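# Screw plastic funnel onto glass vial neck in holder

## Task

Turn the plastic funnel onto the neck of the glass vial standing in its holder until fully seated and snug, leaving the vial upright with the funnel attached; crushing, pressing hard on, or dropping the glass more than a few centimetres breaks it and fails the task.

## Robot and tools

Robot: two UR12e-style arms, left_arm and right_arm, each on its own carriage (left_rail, right_rail) on one shared floor track along y at x = 0. left_rail is always the +y carriage. Each arm base sits at x = 0, y = its carriage position_m, z = 0.04 m, facing +x. Each arm has a Robotiq 140 gripper whose fingers can fold if grabbed near the palm or pushed tip-first into a surface; grip with the outer quarter of the pads for a firm hold.

Scene frame (used in results): fixed to the table, table top z = 0, +z up, +x the direction the arms face, +y to their left, y = 0 at track centre. Table starts at x = 0.17 m. end_effector_position (m) is the point between closed pads; fingertips reach about 33 mm past it (9 mm when fully open). Gripper frame: fingers along +z, closing along y; a camera block sticks out about 10 cm toward gripper +x.

execute_actions(actions, cameras): runs actions in order. An action may hold "rows", "steps" (1 to 450 control steps at 1/30 s, default 15), "until", and rail commands. Each row is 18 numbers in [-1, 1]: left dx, dy, dz, rx, ry, rz, left gripper position, force_limit, speed, then the same nine for the right arm. dx..rz are an offset (not a pose) from that arm's Hand target as it stood when the action began, expressed in the Hand target's own axes; every row counts from that same start. Scale: 1.0 = 0.6 m or 180 degrees; rx, ry, rz form one rotation vector. Up to 15 rows per action, one step each; after the last row the arm keeps heading to that target. Sending six zeros re-commands the current Hand target. The controller clips each step to 150 mm and 16 degrees from the measured pose. Ramp offsets gradually (about +0.01 per row) for gentle motion. An empty action list just returns state and images.

Gripper numbers: position +1 = open 140 mm, pads meet near -0.8, -1 closes until blocked. force_limit -1..+1 sets squeeze (about 14 N at -1, 40 N at 0, 58 N at +1); speed -1..+1 (about 30 to 250 mm/s), and faster closes squeeze much harder. For fragile glass use low force_limit and speed -1. To keep a gripper unchanged resend its last three numbers; 0 is a real command. object_status: 0 moving, 1 blocked opening, 2 blocked closing (gripping), 3 at requested position or pads met.

move(target, speed, blend, stop_force, zero, blocking, cameras): straight-line path for each gripper. target is one 18-number row (same layout and offset meaning as rows, counted from the Hand target) or up to 15 such rows, all counted from the same Hand targets. speed 0.002 to 0.5 m/s (default 0.25; turning up to twice that in rad/s), one value or one per target. blend in m rounds corners. stop_force 4 to 80 N ends an arm's path on contact measured by its wrist sensor; unreliable while the gripper rotates, and omit it when backing away from a contact. zero true re-zeroes moving arms first. blocking=false returns early; then call wait or stop before further rows or moves. Result adds a "move:" line: done, off_target, moving, held, fault, plus limits such as paced or held.

wait(seconds 0 to 10): lets time pass holding commands. stop: brakes a running move. zoom_image(camera, region [x0,y0,x1,y1], max 504x504) on cam_high, cam_low, cam_close (504x504), cam_left_wrist, cam_right_wrist (672x504). zero_wrist_force(arm). read_manual gives licences only. finished_scene(scene) ends the scene irreversibly; the result must hold without the robot.

Rails: send {"left_rail": {"position_m": v}} (left -0.8 to 1.5 m, right -1.5 to 0.8 m), optional speed_m_s 0.01 to 1, acceleration_factor 0.1 to 1, or {"stop": true}. Then wait with {"steps": n, "until": {"left_rail": {"position_status": ["!=", "moving"]}}}. Keep carriages about 0.78 m apart. Statuses: moving, done, stopped, contact_stop, time_out, stopped_with_arm, stopped_for_other_arm, stopped_for_other_carriage; position_answer taken or not_taken. A row's target rides with its carriage.

Result lines: end_effector_position, quaternion wxyz, velocities; Hand target (base of next offsets); Tool commands; Joint positions (rail m, then six joints rad); Joint velocities; Joint torques; Motor temperatures; Wrist force/torque in the gripper's axes plus peak since last shown.

Avoid: squeezing or pressing the vial hard, tipping or dropping it, anything leaving the table, arms touching each other, contact torque at joint limits (wrist joints 49.1 N m; twisting a stiff thread stresses wrist 3), outside force near 150 N (force fault stops the arm 10 s), overheating motors (MOTOR HOT at 70 °C, lock at 85 °C). Screw in small rotation steps with light downward contact, regrip between turns, and stop once the funnel resists turning.

Each tool is called after "Emit:" as a command line: name --argument value for each argument, lists and objects as JSON in quotes; but a table of rows of numbers goes row by row, as --pt "numbers of a row", without its own name.

## Session

Emit:
execute_actions --actions '[]'

Scene clock: 0.00 s.
left_arm: end_effector_position=(+0.3563, +0.4786, +0.5790) position_measured=3 object_status=3 end_effector_quat_wxyz=(+0.000, +0.000, +1.000, +0.000) | right_arm: end_effector_position=(+0.3563, -0.3214, +0.5790) position_measured=3 object_status=3 end_effector_quat_wxyz=(+0.000, +0.000, +1.000, +0.000)
Joint positions: left_arm=[0.4 -0.28 -2.157 1.821 -1.235 -1.571 -0.281] | right_arm=[-0.4 -0.28 -2.157 1.821 -1.235 -1.571 -0.281]
Joint velocities: within noise
Joint torques (N m): no reading
Motor temperatures (°C): left_arm=[32 34 36 36 38 37] | right_arm=[33 30 35 39 36 39]
Wrist force (N): no reading
Wrist torque (N m): no reading
Wrist force, peak (N): no reading
Hand target: left_arm +0.3563, +0.4786, +0.5790; +0.000, +0.000, +1.000, +0.000 | right_arm +0.3563, -0.3214, +0.5790; +0.000, +0.000, +1.000, +0.000
Tool commands: left_gripper/position=+1.0 left_gripper/force_limit=+1.0 left_gripper/speed=+1.0 right_gripper/position=+1.0 right_gripper/force_limit=+1.0 right_gripper/speed=+1.0
left_rail: position_m=0.400 position_status=done
right_rail: position_m=-0.400 position_status=done

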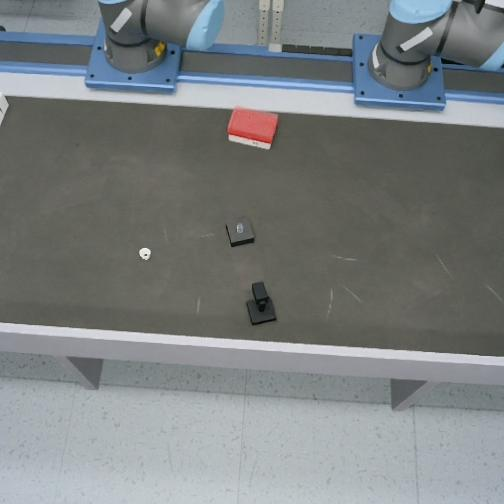

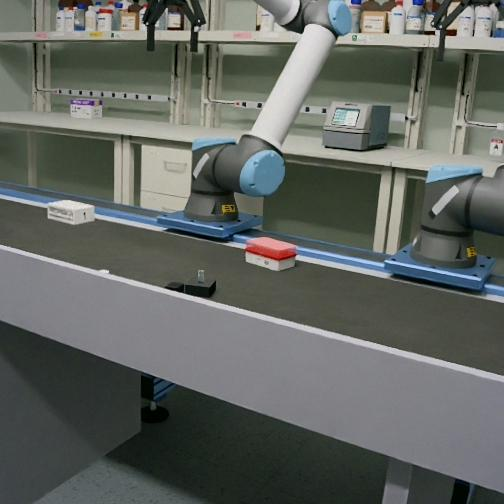

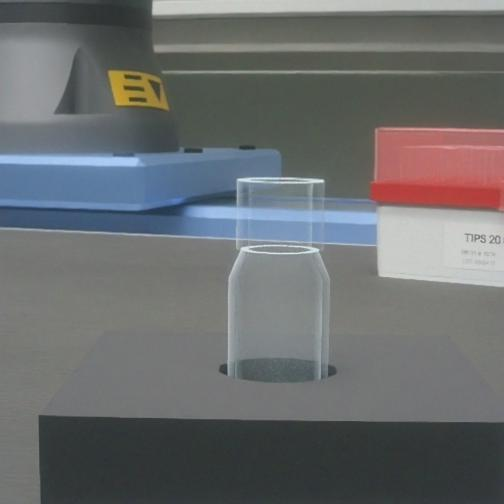

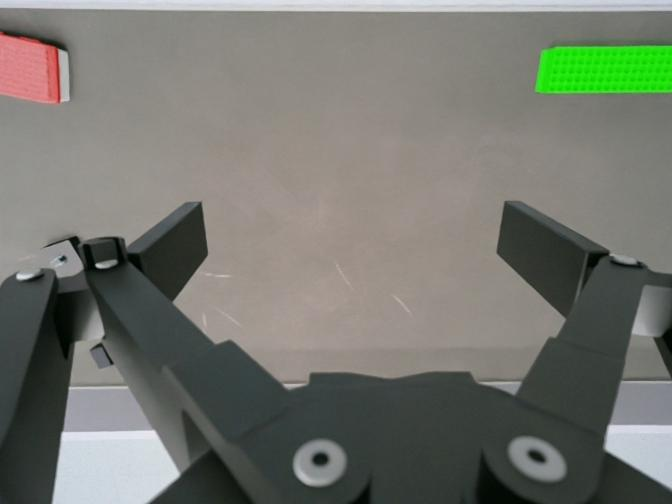

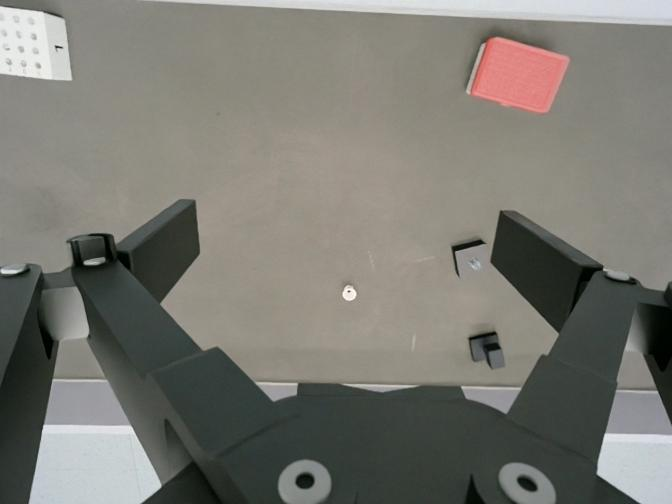

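Emit:
zoom_image --camera "cam_right_wrist" --region '[320, 220, 520, 380]'

Emit:
zoom_image --camera "cam_high" --region '[120, 200, 300, 340]'

Emit:
zoom_image --camera "cam_low" --region '[80, 240, 240, 310]'

Emit:
zoom_image --camera "cam_right_wrist" --region '[330, 270, 370, 310]'

Scaled by 2.520 from the camera's 672x504 image, which has a finer 960x720 frame.

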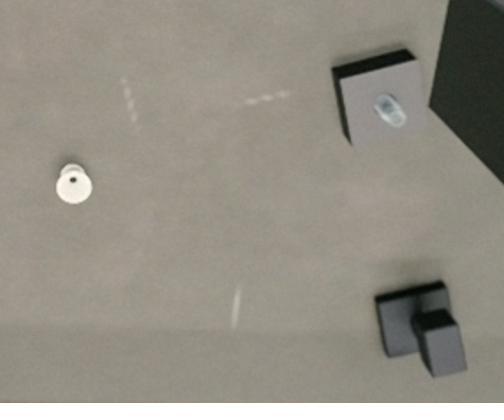

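Scaled by 2.800 from the camera's 504x504 image, which has a finer 720x720 frame.

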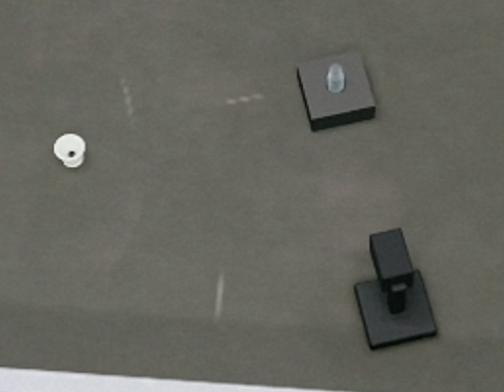

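Scaled by 3.150 from the camera's 504x504 image, which has a finer 720x720 frame.

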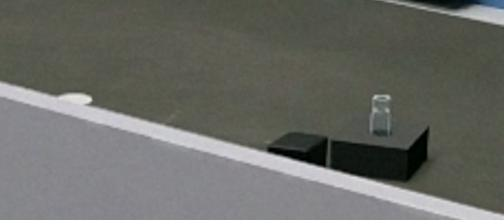

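Scaled by 12.600 from the camera's 672x504 image, which has a finer 960x720 frame.

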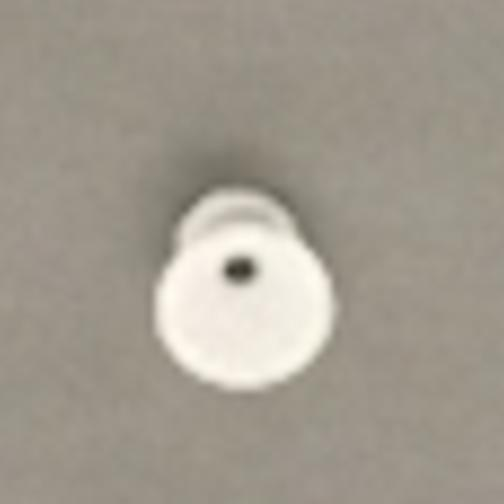

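Emit:
move --target '[0,0,0,0,0,0,1,1,1,-0.44,-0.0,0.38,0,0,0,1,1,1]' --cameras '["cam_right_wrist","cam_high"]'

Emit:
zoom_image --camera "cam_right_wrist" --region '[200, 100, 600, 400]'

Scene clock: 4.97 s.
left_arm: end_effector_position=(+0.3563, +0.4786, +0.5790) position_measured=3 object_status=3 end_effector_quat_wxyz=(+0.000, +0.000, +1.000, +0.000) | right_arm: end_effector_position=(+0.6203, -0.3214, +0.3511) position_measured=3 object_status=3 end_effector_quat_wxyz=(+0.000, +0.000, +1.000, +0.000)
Joint positions: left_arm=[0.4 -0.28 -2.157 1.821 -1.235 -1.571 -0.28] | right_arm=[-0.4 -0.156 -1.692 1.935 -1.813 -1.571 -0.156]
Joint velocities: within noise
Joint torques (N m): left_arm=[-0.44 3.14 -43.27 -4.38 -0.45 -0.69] | right_arm=[7.97 -28.79 -53.15 -7.81 -3.15 2.86]
Motor temperatures (°C): left_arm=[32 34 36 36 38 37] | right_arm=[33 30 35 39 36 39]
Wrist force (N): left_arm=[0.0 -0.1 0.3] | right_arm=[-0.2 0.0 0.7]
Wrist torque (N m): left_arm=[-0.03 0.00 0.00] | right_arm=[-0.05 0.03 0.01]
Wrist force, peak (N): left_arm=[0.6 -0.6 0.1] | right_arm=[2.5 -0.4 -2.2]
Hand target: left_arm +0.3563, +0.4786, +0.5790; +0.000, +0.000, +1.000, +0.000 | right_arm +0.6204, -0.3214, +0.3510; +0.000, +0.000, +1.000, +0.000
Off the commanded pose: left_arm 0.000 m, 0 deg | right_arm 0.000 m, 0 deg.
left_rail: position_m=0.400 position_status=done
right_rail: position_m=-0.400 position_status=done
move: done
Images, in order (width x height): cam_high 504x504, cam_right_wrist 672x504.

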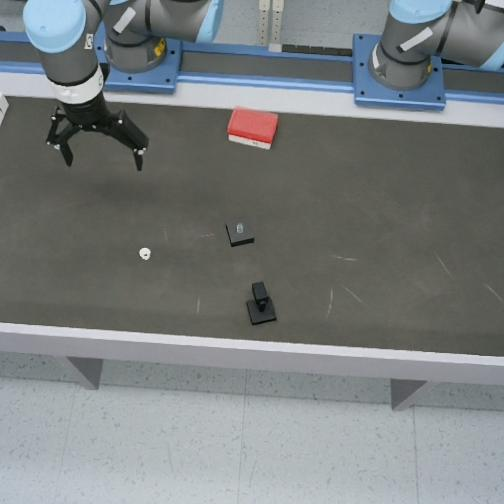

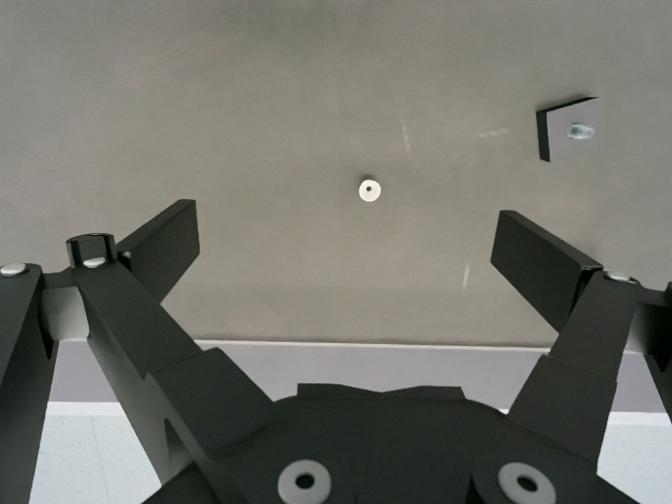

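Scaled by 1.260 from the camera's 672x504 image, which has a finer 960x720 frame.

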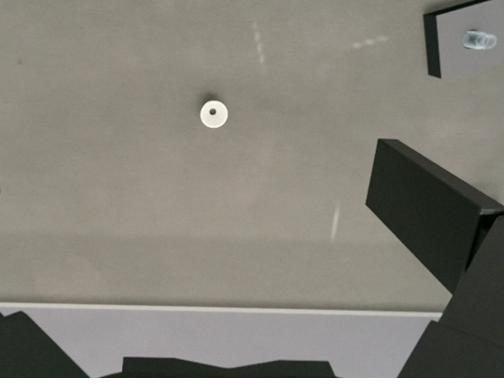

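Emit:
move --target '[0,0,0,0,0,0,1,1,1,-0.05,0.05,0.3,0,0,0,1,1,1]' --cameras '["cam_right_wrist"]'

Emit:
zoom_image --camera "cam_right_wrist" --region '[300, 80, 460, 240]'

Scene clock: 7.80 s.
left_arm: end_effector_position=(+0.3563, +0.4786, +0.5790) position_measured=3 object_status=3 end_effector_quat_wxyz=(+0.000, +0.000, +1.000, +0.000) | right_arm: end_effector_position=(+0.6504, -0.2914, +0.1711) position_measured=3 object_status=3 end_effector_quat_wxyz=(+0.000, +0.000, +1.000, +0.000)
Joint positions: left_arm=[0.4 -0.28 -2.157 1.821 -1.235 -1.571 -0.281] | right_arm=[-0.4 -0.102 -1.501 2.096 -2.166 -1.571 -0.102]
Joint velocities: within noise
Joint torques (N m): left_arm=[1.29 4.8 -42.1 -3.95 -0.08 -0.55] | right_arm=[6.91 -40.49 -34.23 -8.52 -2.72 3.07]
Motor temperatures (°C): left_arm=[32 34 36 36 38 37] | right_arm=[33 30 35 39 36 39]
Wrist force (N): left_arm=[0.0 0.2 0.0] | right_arm=[-0.1 0.0 0.2]
Wrist torque (N m): left_arm=[0.06 0.01 -0.01] | right_arm=[-0.05 0.01 0.03]
Wrist force, peak (N): left_arm=[0.8 0.4 0.4] | right_arm=[-0.1 0.6 3.3]
Hand target: left_arm +0.3563, +0.4786, +0.5790; +0.000, +0.000, +1.000, +0.000 | right_arm +0.6504, -0.2914, +0.1710; +0.000, +0.000, +1.000, +0.000
Off the commanded pose: left_arm 0.000 m, 0 deg | right_arm 0.000 m, 0 deg.
left_rail: position_m=0.400 position_status=done
right_rail: position_m=-0.400 position_status=done
move: done
Images, in order (width x height): cam_right_wrist 672x504.

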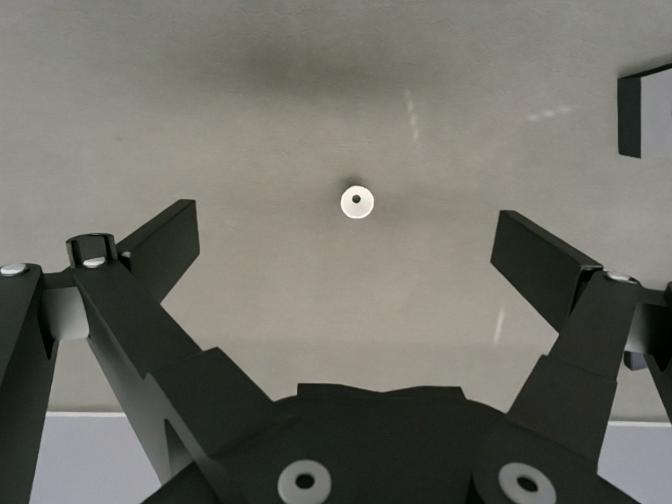

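Scaled by 3.150 from the camera's 672x504 image, which has a finer 960x720 frame.

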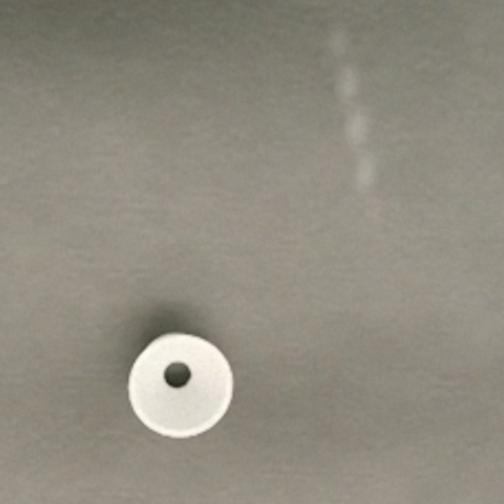

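Emit:
move --target '[0,0,0,0,0,0,1,1,1,-0.025,0.022,0.12,0,0,0,1,1,1]' --cameras '["cam_right_wrist"]'

Emit:
zoom_image --camera "cam_right_wrist" --region '[300, 120, 420, 240]'

Emit:
zoom_image --camera "cam_right_wrist" --region '[168, 0, 672, 504]'

Scene clock: 9.70 s.
left_arm: end_effector_position=(+0.3563, +0.4786, +0.5790) position_measured=3 object_status=3 end_effector_quat_wxyz=(+0.000, +0.000, +1.000, +0.000) | right_arm: end_effector_position=(+0.6653, -0.2782, +0.0991) position_measured=3 object_status=3 end_effector_quat_wxyz=(+0.000, +0.000, +1.000, +0.000)
Joint positions: left_arm=[0.4 -0.28 -2.157 1.821 -1.235 -1.571 -0.28] | right_arm=[-0.4 -0.079 -1.39 2.126 -2.307 -1.571 -0.079]
Joint velocities: within noise
Joint torques (N m): left_arm=[-0.15 7 -39.48 -3.24 -0.6 -0.77] | right_arm=[8.45 -47.3 -34.22 -7.71 0.62 2.93]
Motor temperatures (°C): left_arm=[32 34 36 36 38 37] | right_arm=[33 30 35 39 36 39]
Wrist force (N): left_arm=[0.2 -0.1 0.2] | right_arm=[0.0 0.0 0.3]
Wrist torque (N m): left_arm=[-0.01 -0.04 0.00] | right_arm=[-0.03 0.01 0.00]
Wrist force, peak (N): left_arm=[-0.1 -0.5 0.6] | right_arm=[-0.6 0.0 1.9]
Hand target: left_arm +0.3563, +0.4786, +0.5790; +0.000, +0.000, +1.000, +0.000 | right_arm +0.6654, -0.2782, +0.0990; +0.000, +0.000, +1.000, +0.000
Off the commanded pose: left_arm 0.000 m, 0 deg | right_arm 0.000 m, 0 deg.
left_rail: position_m=0.400 position_status=done
right_rail: position_m=-0.400 position_status=done
move: done
Images, in order (width x height): cam_right_wrist 672x504.

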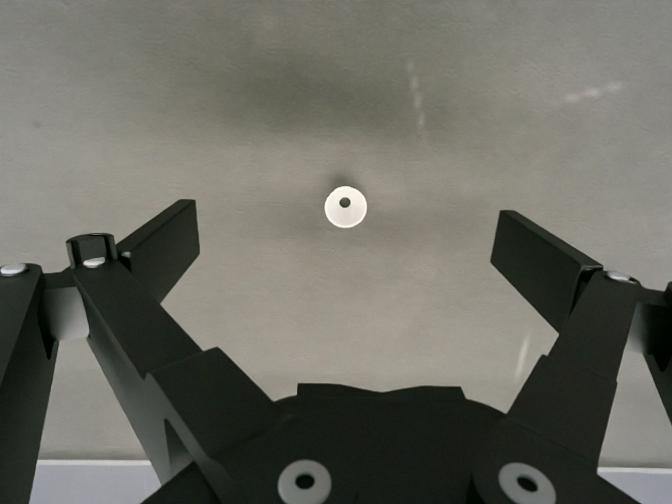

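Scaled by 4.200 from the camera's 672x504 image, which has a finer 960x720 frame.

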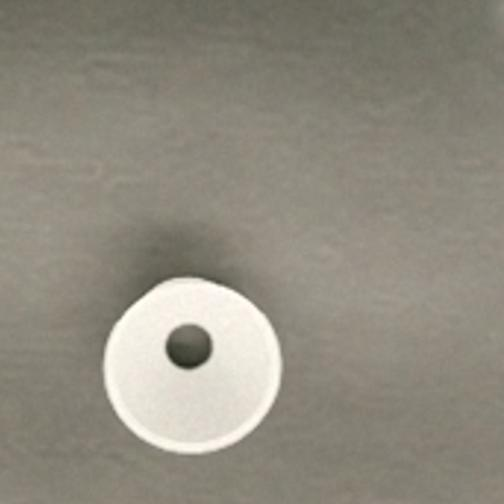

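Scaled by 1.000.

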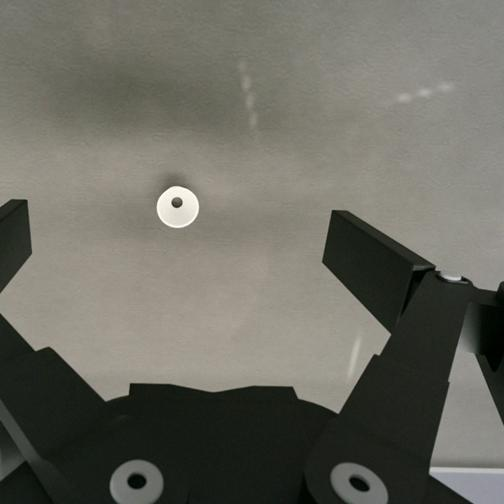

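Emit:
move --target '[0,0,0,0,0,0,1,1,1,-0.01,0.0,0,0,0,0,1,1,1]' --cameras '["cam_low","cam_high","cam_right_wrist"]'

Emit:
zoom_image --camera "cam_low" --region '[90, 255, 120, 285]'

Emit:
zoom_image --camera "cam_high" --region '[120, 220, 180, 280]'

Emit:
zoom_image --camera "cam_high" --region '[215, 200, 275, 260]'

Scene clock: 11.53 s.
left_arm: end_effector_position=(+0.3563, +0.4786, +0.5790) position_measured=3 object_status=3 end_effector_quat_wxyz=(+0.000, +0.000, +1.000, +0.000) | right_arm: end_effector_position=(+0.6713, -0.2782, +0.0990) position_measured=3 object_status=3 end_effector_quat_wxyz=(+0.000, +0.000, +1.000, +0.000)
Joint positions: left_arm=[0.4 -0.28 -2.157 1.821 -1.235 -1.571 -0.281] | right_arm=[-0.4 -0.079 -1.381 2.115 -2.305 -1.571 -0.079]
Joint velocities: within noise
Joint torques (N m): left_arm=[-1.25 4.91 -39.44 -3.48 -0.31 -0.3] | right_arm=[8.04 -44.88 -43.46 -1.24 -2.71 2.88]
Motor temperatures (°C): left_arm=[32 34 36 36 38 37] | right_arm=[33 30 35 39 36 39]
Wrist force (N): left_arm=[0.2 -0.5 0.4] | right_arm=[0.5 0.2 0.1]
Wrist torque (N m): left_arm=[-0.10 -0.05 0.00] | right_arm=[0.00 -0.10 0.01]
Wrist force, peak (N): left_arm=[0.2 -0.7 0.1] | right_arm=[0.6 -0.7 -0.2]
Hand target: left_arm +0.3563, +0.4786, +0.5790; +0.000, +0.000, +1.000, +0.000 | right_arm +0.6714, -0.2782, +0.0990; +0.000, +0.000, +1.000, +0.000
Off the commanded pose: left_arm 0.000 m, 0 deg | right_arm 0.000 m, 0 deg.
left_rail: position_m=0.400 position_status=done
right_rail: position_m=-0.400 position_status=done
move: done
Images, in order (width x height): cam_high 504x504, cam_low 504x504, cam_right_wrist 672x504.

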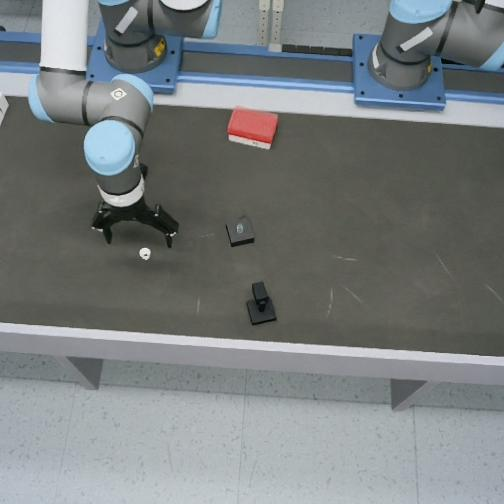

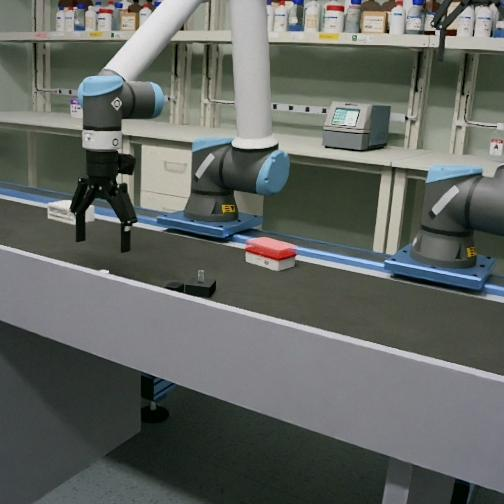

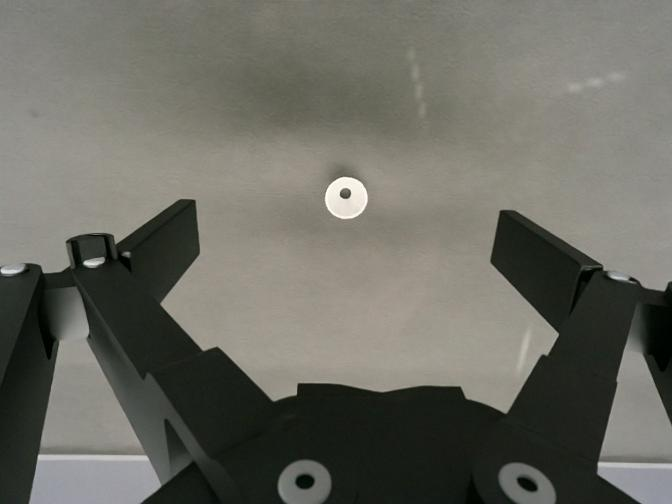

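Scaled by 16.800 from the camera's 504x504 image, which has a finer 720x720 frame.

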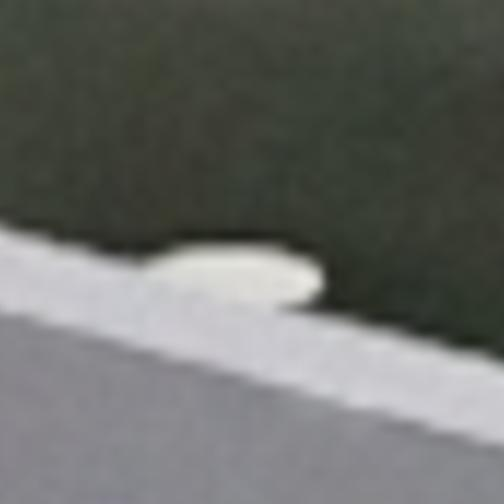

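Scaled by 8.400 from the camera's 504x504 image, which has a finer 720x720 frame.

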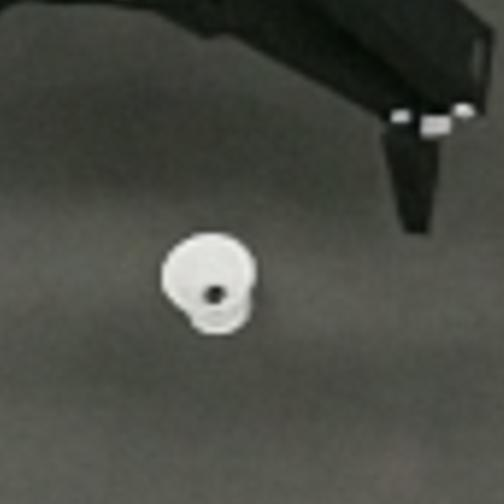

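Scaled by 8.400 from the camera's 504x504 image, which has a finer 720x720 frame.

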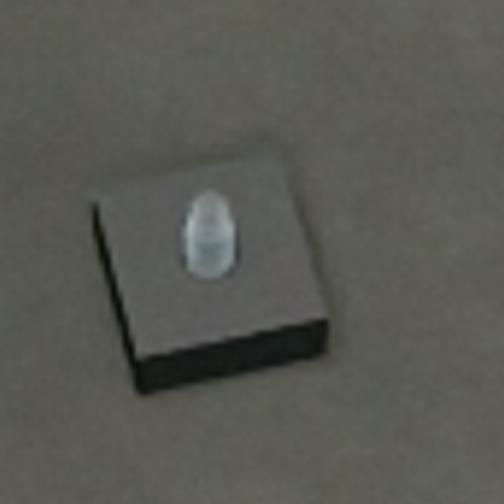

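Emit:
move --target '[0,0,0,0,0,0,1,1,1,0,0.0,0.055,0,0,0,0,-1,0]' --cameras '["cam_low","cam_right_wrist"]'

Emit:
zoom_image --camera "cam_low" --region '[60, 210, 140, 290]'

Scene clock: 14.50 s.
left_arm: end_effector_position=(+0.3563, +0.4786, +0.5790) position_measured=3 object_status=3 end_effector_quat_wxyz=(+0.000, +0.000, +1.000, +0.000) | right_arm: end_effector_position=(+0.6714, -0.2782, +0.0661) position_measured=129 object_status=0 end_effector_quat_wxyz=(+0.000, +0.000, +1.000, +0.000)
Joint positions: left_arm=[0.4 -0.28 -2.157 1.821 -1.235 -1.571 -0.281] | right_arm=[-0.4 -0.079 -1.337 2.138 -2.371 -1.571 -0.079]
Joint velocities: within noise
Joint torques (N m): left_arm=[-0.82 5.8 -37.62 -3.51 -0.33 -0.49] | right_arm=[-3.03 -49.39 -28.58 -8.1 -2.87 1.11]
Motor temperatures (°C): left_arm=[32 34 36 36 38 37] | right_arm=[33 30 35 39 36 39]
Wrist force (N): left_arm=[-0.4 -0.2 0.3] | right_arm=[0.2 -0.6 0.3]
Wrist torque (N m): left_arm=[-0.03 0.09 -0.01] | right_arm=[-0.16 -0.03 0.01]
Wrist force, peak (N): left_arm=[0.0 -0.3 0.7] | right_arm=[0.4 -0.4 1.5]
Hand target: left_arm +0.3563, +0.4786, +0.5790; +0.000, +0.000, +1.000, +0.000 | right_arm +0.6714, -0.2782, +0.0660; +0.000, +0.000, +1.000, +0.000
Off the commanded pose: left_arm 0.000 m, 0 deg | right_arm 0.000 m, 0 deg.
left_rail: position_m=0.400 position_status=done
right_rail: position_m=-0.400 position_status=done
move: done
Images, in order (width x height): cam_low 504x504, cam_right_wrist 672x504.

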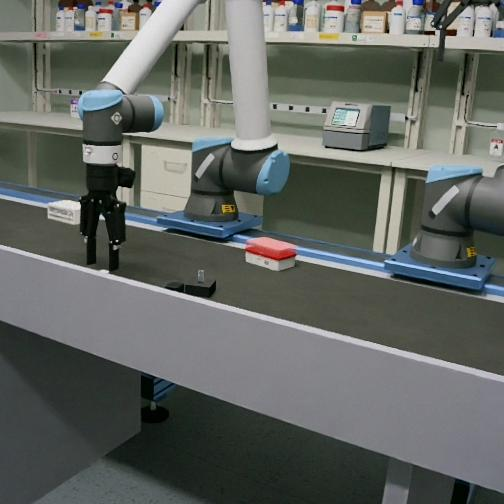

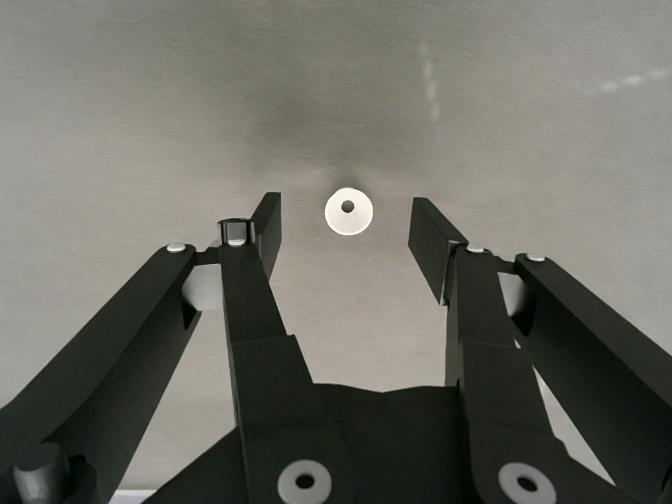

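Scaled by 6.300 from the camera's 504x504 image, which has a finer 720x720 frame.

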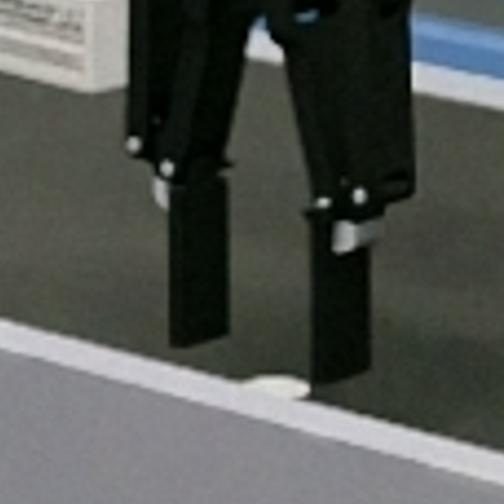

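Emit:
move --target '[0,0,0,0,0,0,1,1,1,0,0.0025,0.0335,0,0,0,-0.3,-1,-0.5]' --cameras '["cam_low","cam_right_wrist"]'

Emit:
zoom_image --camera "cam_right_wrist" --region '[260, 140, 440, 320]'

Emit:
zoom_image --camera "cam_low" --region '[80, 240, 130, 290]'

Scene clock: 16.63 s.
left_arm: end_effector_position=(+0.3563, +0.4786, +0.5790) position_measured=3 object_status=3 end_effector_quat_wxyz=(+0.000, +0.000, +1.000, +0.000) | right_arm: end_effector_position=(+0.6714, -0.2767, +0.0460) position_measured=167 object_status=3 end_effector_quat_wxyz=(+0.000, +0.000, +1.000, +0.000)
Joint positions: left_arm=[0.4 -0.28 -2.157 1.821 -1.235 -1.571 -0.28] | right_arm=[-0.4 -0.076 -1.308 2.149 -2.412 -1.571 -0.076]
Joint velocities: within noise
Joint torques (N m): left_arm=[0.52 7.75 -38.22 -3.58 -0.4 -0.52] | right_arm=[7.21 -48.9 -26.51 -7.71 -1.81 3.11]
Motor temperatures (°C): left_arm=[32 34 36 36 38 37] | right_arm=[33 30 35 39 36 39]
Wrist force (N): left_arm=[0.0 -0.2 -0.2] | right_arm=[0.1 0.0 -0.1]
Wrist torque (N m): left_arm=[-0.04 0.00 0.00] | right_arm=[-0.04 -0.03 0.02]
Wrist force, peak (N): left_arm=[-0.2 -0.5 0.7] | right_arm=[0.2 -1.1 0.4]
Hand target: left_arm +0.3563, +0.4786, +0.5790; +0.000, +0.000, +1.000, +0.000 | right_arm +0.6714, -0.2767, +0.0459; +0.000, +0.000, +1.000, +0.000
Off the commanded pose: left_arm 0.000 m, 0 deg | right_arm 0.000 m, 0 deg.
left_rail: position_m=0.400 position_status=done
right_rail: position_m=-0.400 position_status=done
move: done
Images, in order (width x height): cam_low 504x504, cam_right_wrist 672x504.

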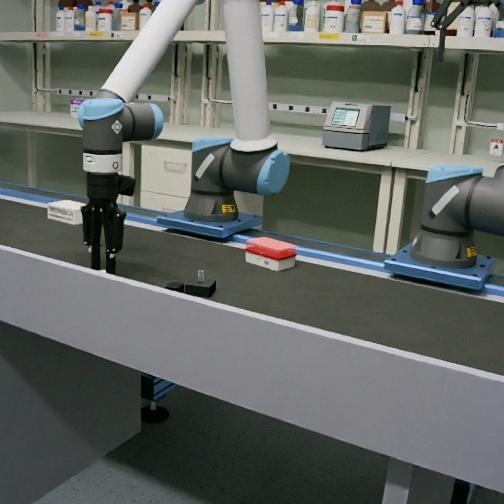

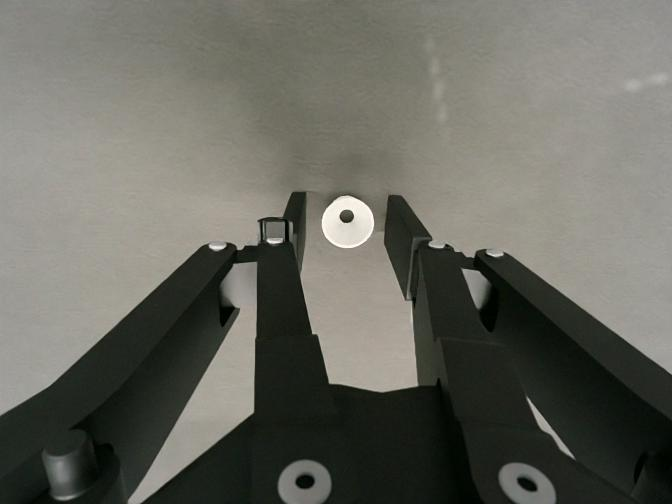

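Scaled by 2.800 from the camera's 672x504 image, which has a finer 960x720 frame.

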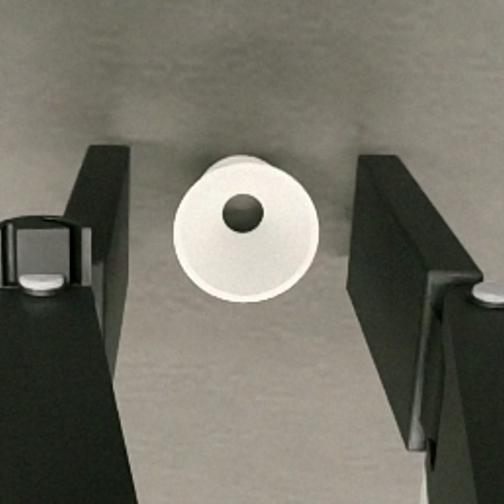

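Scaled by 10.080 from the camera's 504x504 image, which has a finer 720x720 frame.

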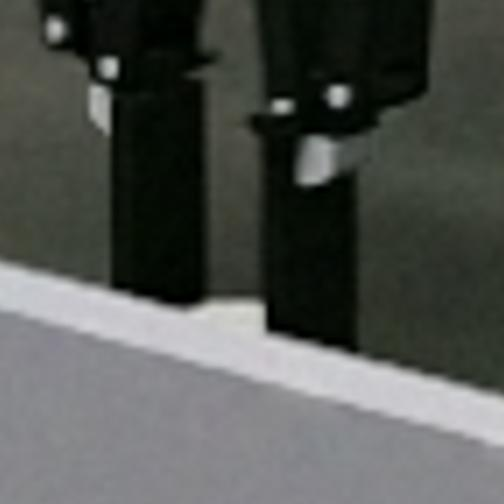

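Emit:
move --target '[0,0,0,0,0,0,1,1,1,0,0,0,0,0,0,-1,-1,-1]' --cameras '["cam_right_wrist"]'

Emit:
zoom_image --camera "cam_right_wrist" --region '[260, 140, 440, 320]'

Scene clock: 18.03 s.
left_arm: end_effector_position=(+0.3563, +0.4786, +0.5790) position_measured=3 object_status=3 end_effector_quat_wxyz=(+0.000, +0.000, +1.000, +0.000) | right_arm: end_effector_position=(+0.6714, -0.2767, +0.0459) position_measured=194 object_status=0 end_effector_quat_wxyz=(+0.000, +0.000, +1.000, +0.000)
Joint positions: left_arm=[0.4 -0.28 -2.157 1.821 -1.235 -1.571 -0.28] | right_arm=[-0.4 -0.076 -1.308 2.149 -2.412 -1.571 -0.076]
Joint velocities: within noise
Joint torques (N m): left_arm=[1.41 10.91 -38.08 -3.58 -0.25 -0.71] | right_arm=[6.97 -51.36 -28.27 -7.03 -1.49 2.83]
Motor temperatures (°C): left_arm=[32 34 36 36 38 37] | right_arm=[33 30 35 39 36 39]
Wrist force (N): left_arm=[-0.2 0.0 0.1] | right_arm=[0.5 -0.3 -2.2]
Wrist torque (N m): left_arm=[0.01 0.05 0.00] | right_arm=[-0.10 -0.07 0.02]
Wrist force, peak (N): left_arm=[0.8 -0.3 0.3] | right_arm=[0.5 0.2 -2.3]
Hand target: left_arm +0.3563, +0.4786, +0.5790; +0.000, +0.000, +1.000, +0.000 | right_arm +0.6714, -0.2767, +0.0459; +0.000, +0.000, +1.000, +0.000
Off the commanded pose: left_arm 0.000 m, 0 deg | right_arm 0.000 m, 0 deg.
left_rail: position_m=0.400 position_status=done
right_rail: position_m=-0.400 position_status=done
move: done
Images, in order (width x height): cam_right_wrist 672x504.

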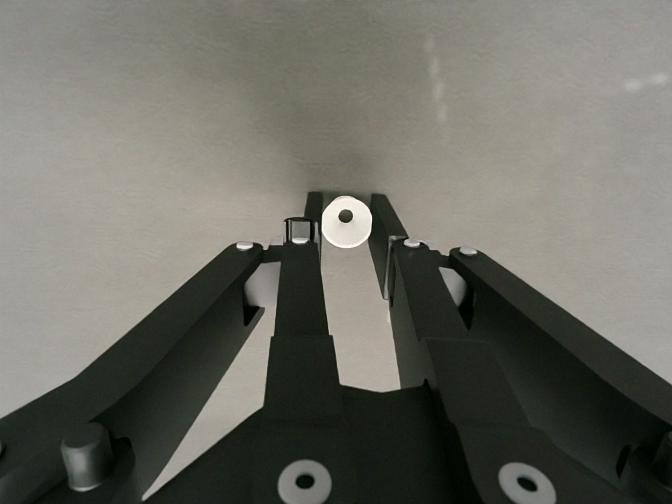

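Scaled by 2.800 from the camera's 672x504 image, which has a finer 960x720 frame.

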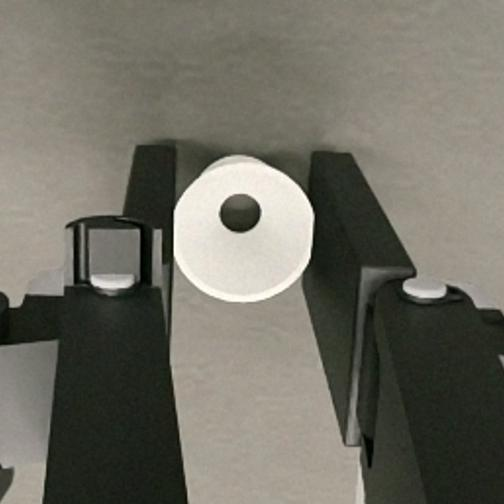

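Emit:
move --pt "0 0 0 0 0 0 1 1 1 0 0 -0.1 0 0 0 -1 -1 -1" --pt "0 0 0 0 0 0 1 1 1 0.08 0.3 -0.27 0 0 0 -1 -1 -1" --speed '[0.08,0.2]'

Emit:
zoom_image --camera "cam_right_wrist" --region '[240, 80, 560, 320]'

Emit:
zoom_image --camera "cam_low" --region '[130, 200, 230, 300]'

Scene clock: 21.40 s.
left_arm: end_effector_position=(+0.3563, +0.4786, +0.5790) position_measured=3 object_status=3 end_effector_quat_wxyz=(+0.000, +0.000, +1.000, +0.000) | right_arm: end_effector_position=(+0.6234, -0.0968, +0.2079) position_measured=194 object_status=2 end_effector_quat_wxyz=(+0.000, +0.000, +1.000, +0.000)
Joint positions: left_arm=[0.4 -0.28 -2.157 1.821 -1.235 -1.571 -0.281] | right_arm=[-0.4 0.199 -1.482 1.999 -2.088 -1.571 0.199]
Joint velocities: within noise
Joint torques (N m): left_arm=[0.86 9.5 -37.78 -3.73 -0.32 -0.36] | right_arm=[7.53 -53.54 -48.95 -1.78 -3.02 3.72]
Motor temperatures (°C): left_arm=[32 34 36 36 38 37] | right_arm=[33 30 35 39 36 39]
Wrist force (N): left_arm=[0.1 -0.1 0.4] | right_arm=[-0.4 -0.5 0.5]
Wrist torque (N m): left_arm=[-0.01 -0.02 -0.01] | right_arm=[-0.14 0.09 0.03]
Wrist force, peak (N): left_arm=[0.0 -0.6 0.8] | right_arm=[0.9 -0.1 -2.8]
Hand target: left_arm +0.3563, +0.4786, +0.5790; +0.000, +0.000, +1.000, +0.000 | right_arm +0.6234, -0.0967, +0.2079; +0.000, +0.000, +1.000, +0.000
Off the commanded pose: left_arm 0.000 m, 0 deg | right_arm 0.000 m, 0 deg.
left_rail: position_m=0.400 position_status=done
right_rail: position_m=-0.400 position_status=done
move: done

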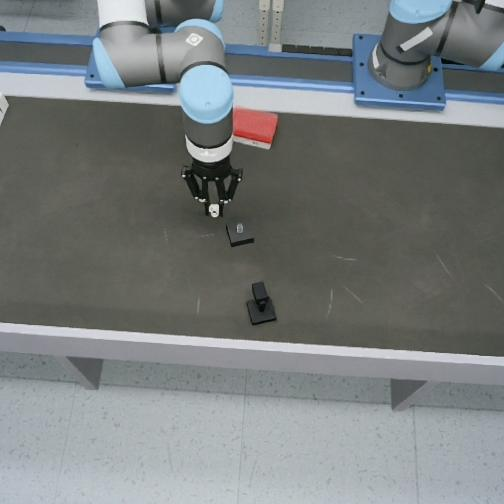

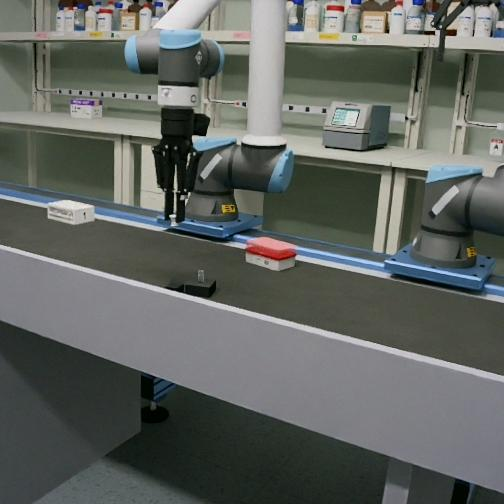

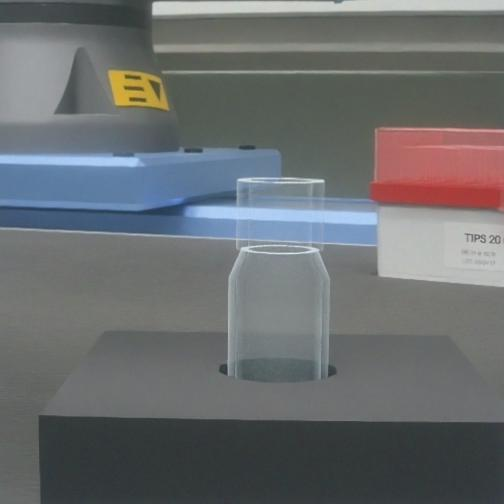

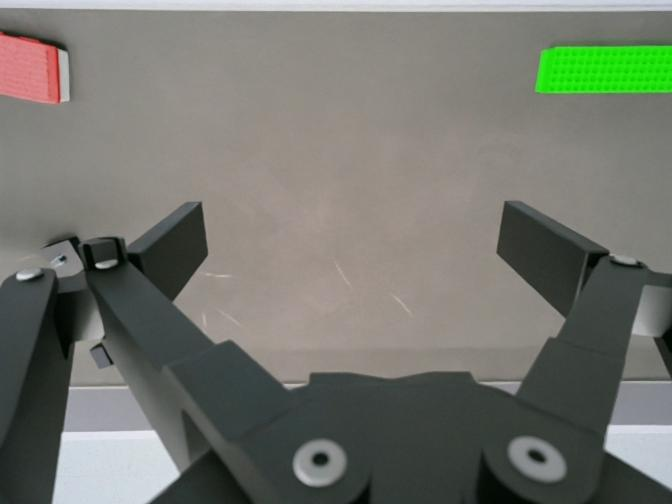

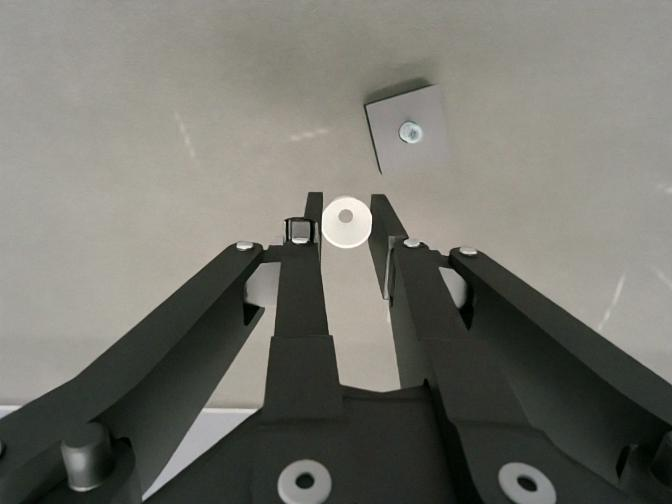

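Scaled by 1.575 from the camera's 672x504 image, which has a finer 960x720 frame.

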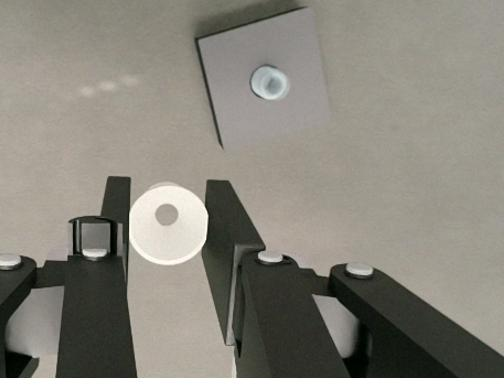

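Scaled by 5.040 from the camera's 504x504 image, which has a finer 720x720 frame.

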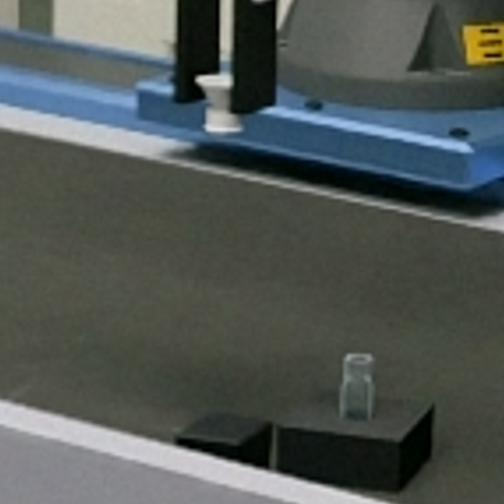

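Emit:
move --target '[0,0,0,0,0,0,1,1,1,0.058,0.0967,0.12,0,0,0,-1,-1,-1]' --speed 0.15 --cameras '["cam_low","cam_close","cam_right_wrist","cam_high"]'

Emit:
zoom_image --camera "cam_right_wrist" --region '[260, 120, 460, 320]'

Emit:
zoom_image --camera "cam_low" --region '[160, 230, 230, 300]'

Emit:
zoom_image --camera "cam_high" --region '[200, 190, 280, 270]'

Scene clock: 23.97 s.
left_arm: end_effector_position=(+0.3563, +0.4786, +0.5790) position_measured=3 object_status=3 end_effector_quat_wxyz=(+0.000, +0.000, +1.000, +0.000) | right_arm: end_effector_position=(+0.5886, -0.0387, +0.1360) position_measured=194 object_status=2 end_effector_quat_wxyz=(+0.000, +0.000, +1.000, +0.000)
Joint positions: left_arm=[0.4 -0.28 -2.157 1.821 -1.235 -1.571 -0.281] | right_arm=[-0.4 0.296 -1.413 2.071 -2.228 -1.571 0.296]
Joint velocities: within noise
Joint torques (N m): left_arm=[2.14 11.94 -38.75 -3.56 -0.62 -0.59] | right_arm=[8.85 -46 -31.95 -7.82 -2.41 3.4]
Motor temperatures (°C): left_arm=[32 34 36 36 38 37] | right_arm=[33 30 35 39 36 39]
Wrist force (N): left_arm=[0.3 0.0 0.3] | right_arm=[-0.3 -0.3 0.0]
Wrist torque (N m): left_arm=[0.00 -0.06 -0.01] | right_arm=[-0.09 0.08 0.01]
Wrist force, peak (N): left_arm=[0.5 -0.3 0.6] | right_arm=[-0.1 1.1 1.9]
Hand target: left_arm +0.3563, +0.4786, +0.5790; +0.000, +0.000, +1.000, +0.000 | right_arm +0.5886, -0.0387, +0.1359; +0.000, +0.000, +1.000, +0.000
Off the commanded pose: left_arm 0.000 m, 0 deg | right_arm 0.000 m, 0 deg.
left_rail: position_m=0.400 position_status=done
right_rail: position_m=-0.400 position_status=done
move: done
Images, in order (width x height): cam_high 504x504, cam_low 504x504, cam_close 504x504, cam_right_wrist 672x504.

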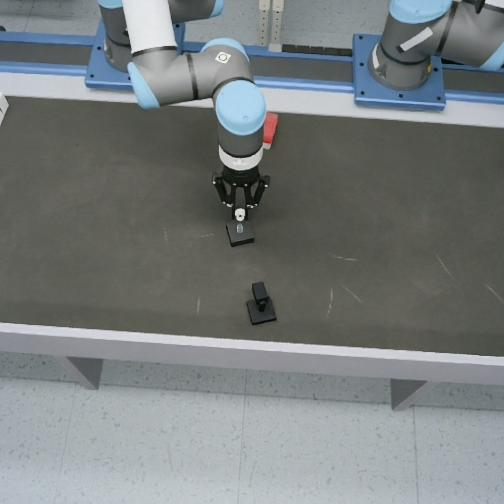

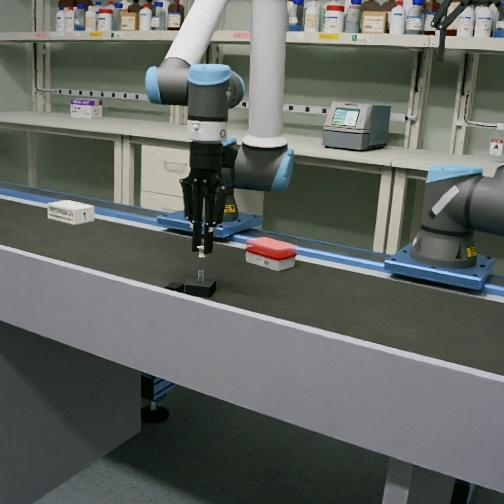

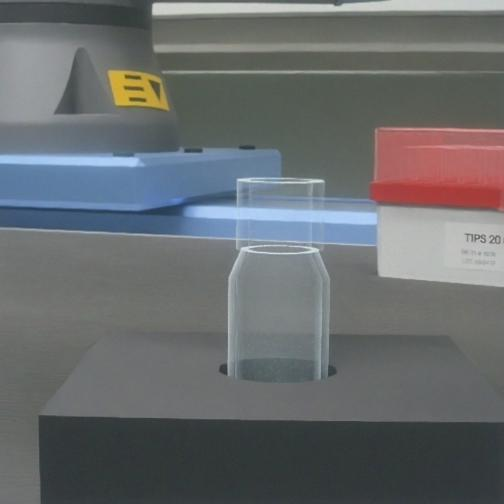

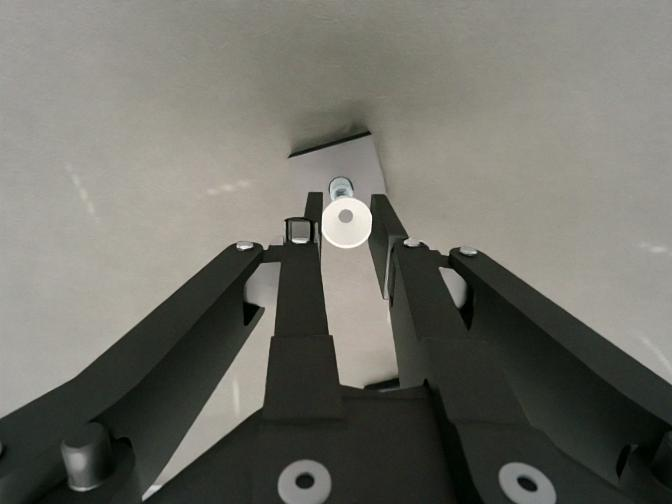

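Scaled by 2.520 from the camera's 672x504 image, which has a finer 960x720 frame.

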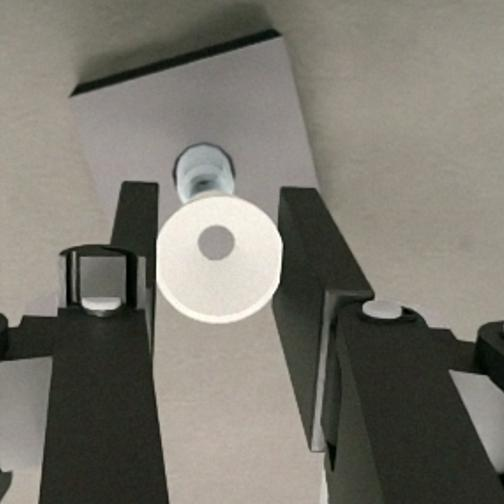

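Scaled by 7.200 from the camera's 504x504 image, which has a finer 720x720 frame.

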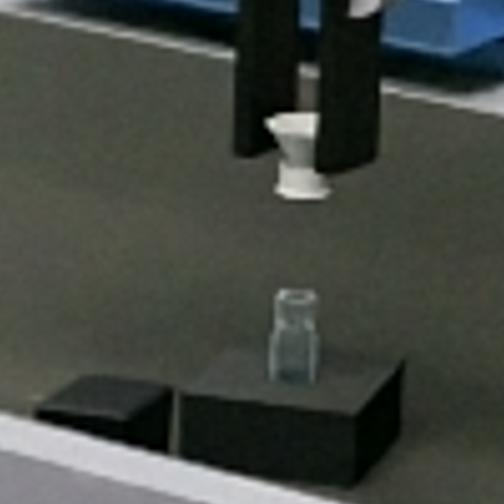

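Scaled by 6.300 from the camera's 504x504 image, which has a finer 720x720 frame.

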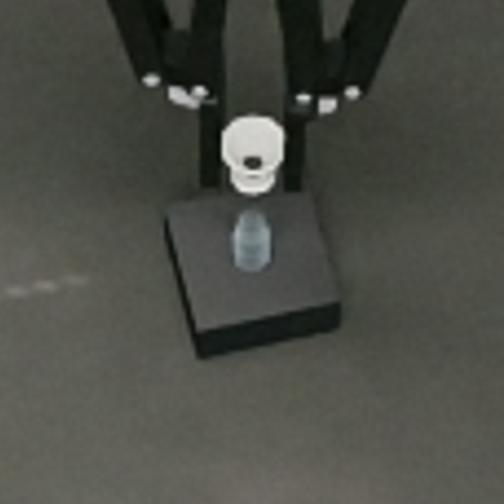

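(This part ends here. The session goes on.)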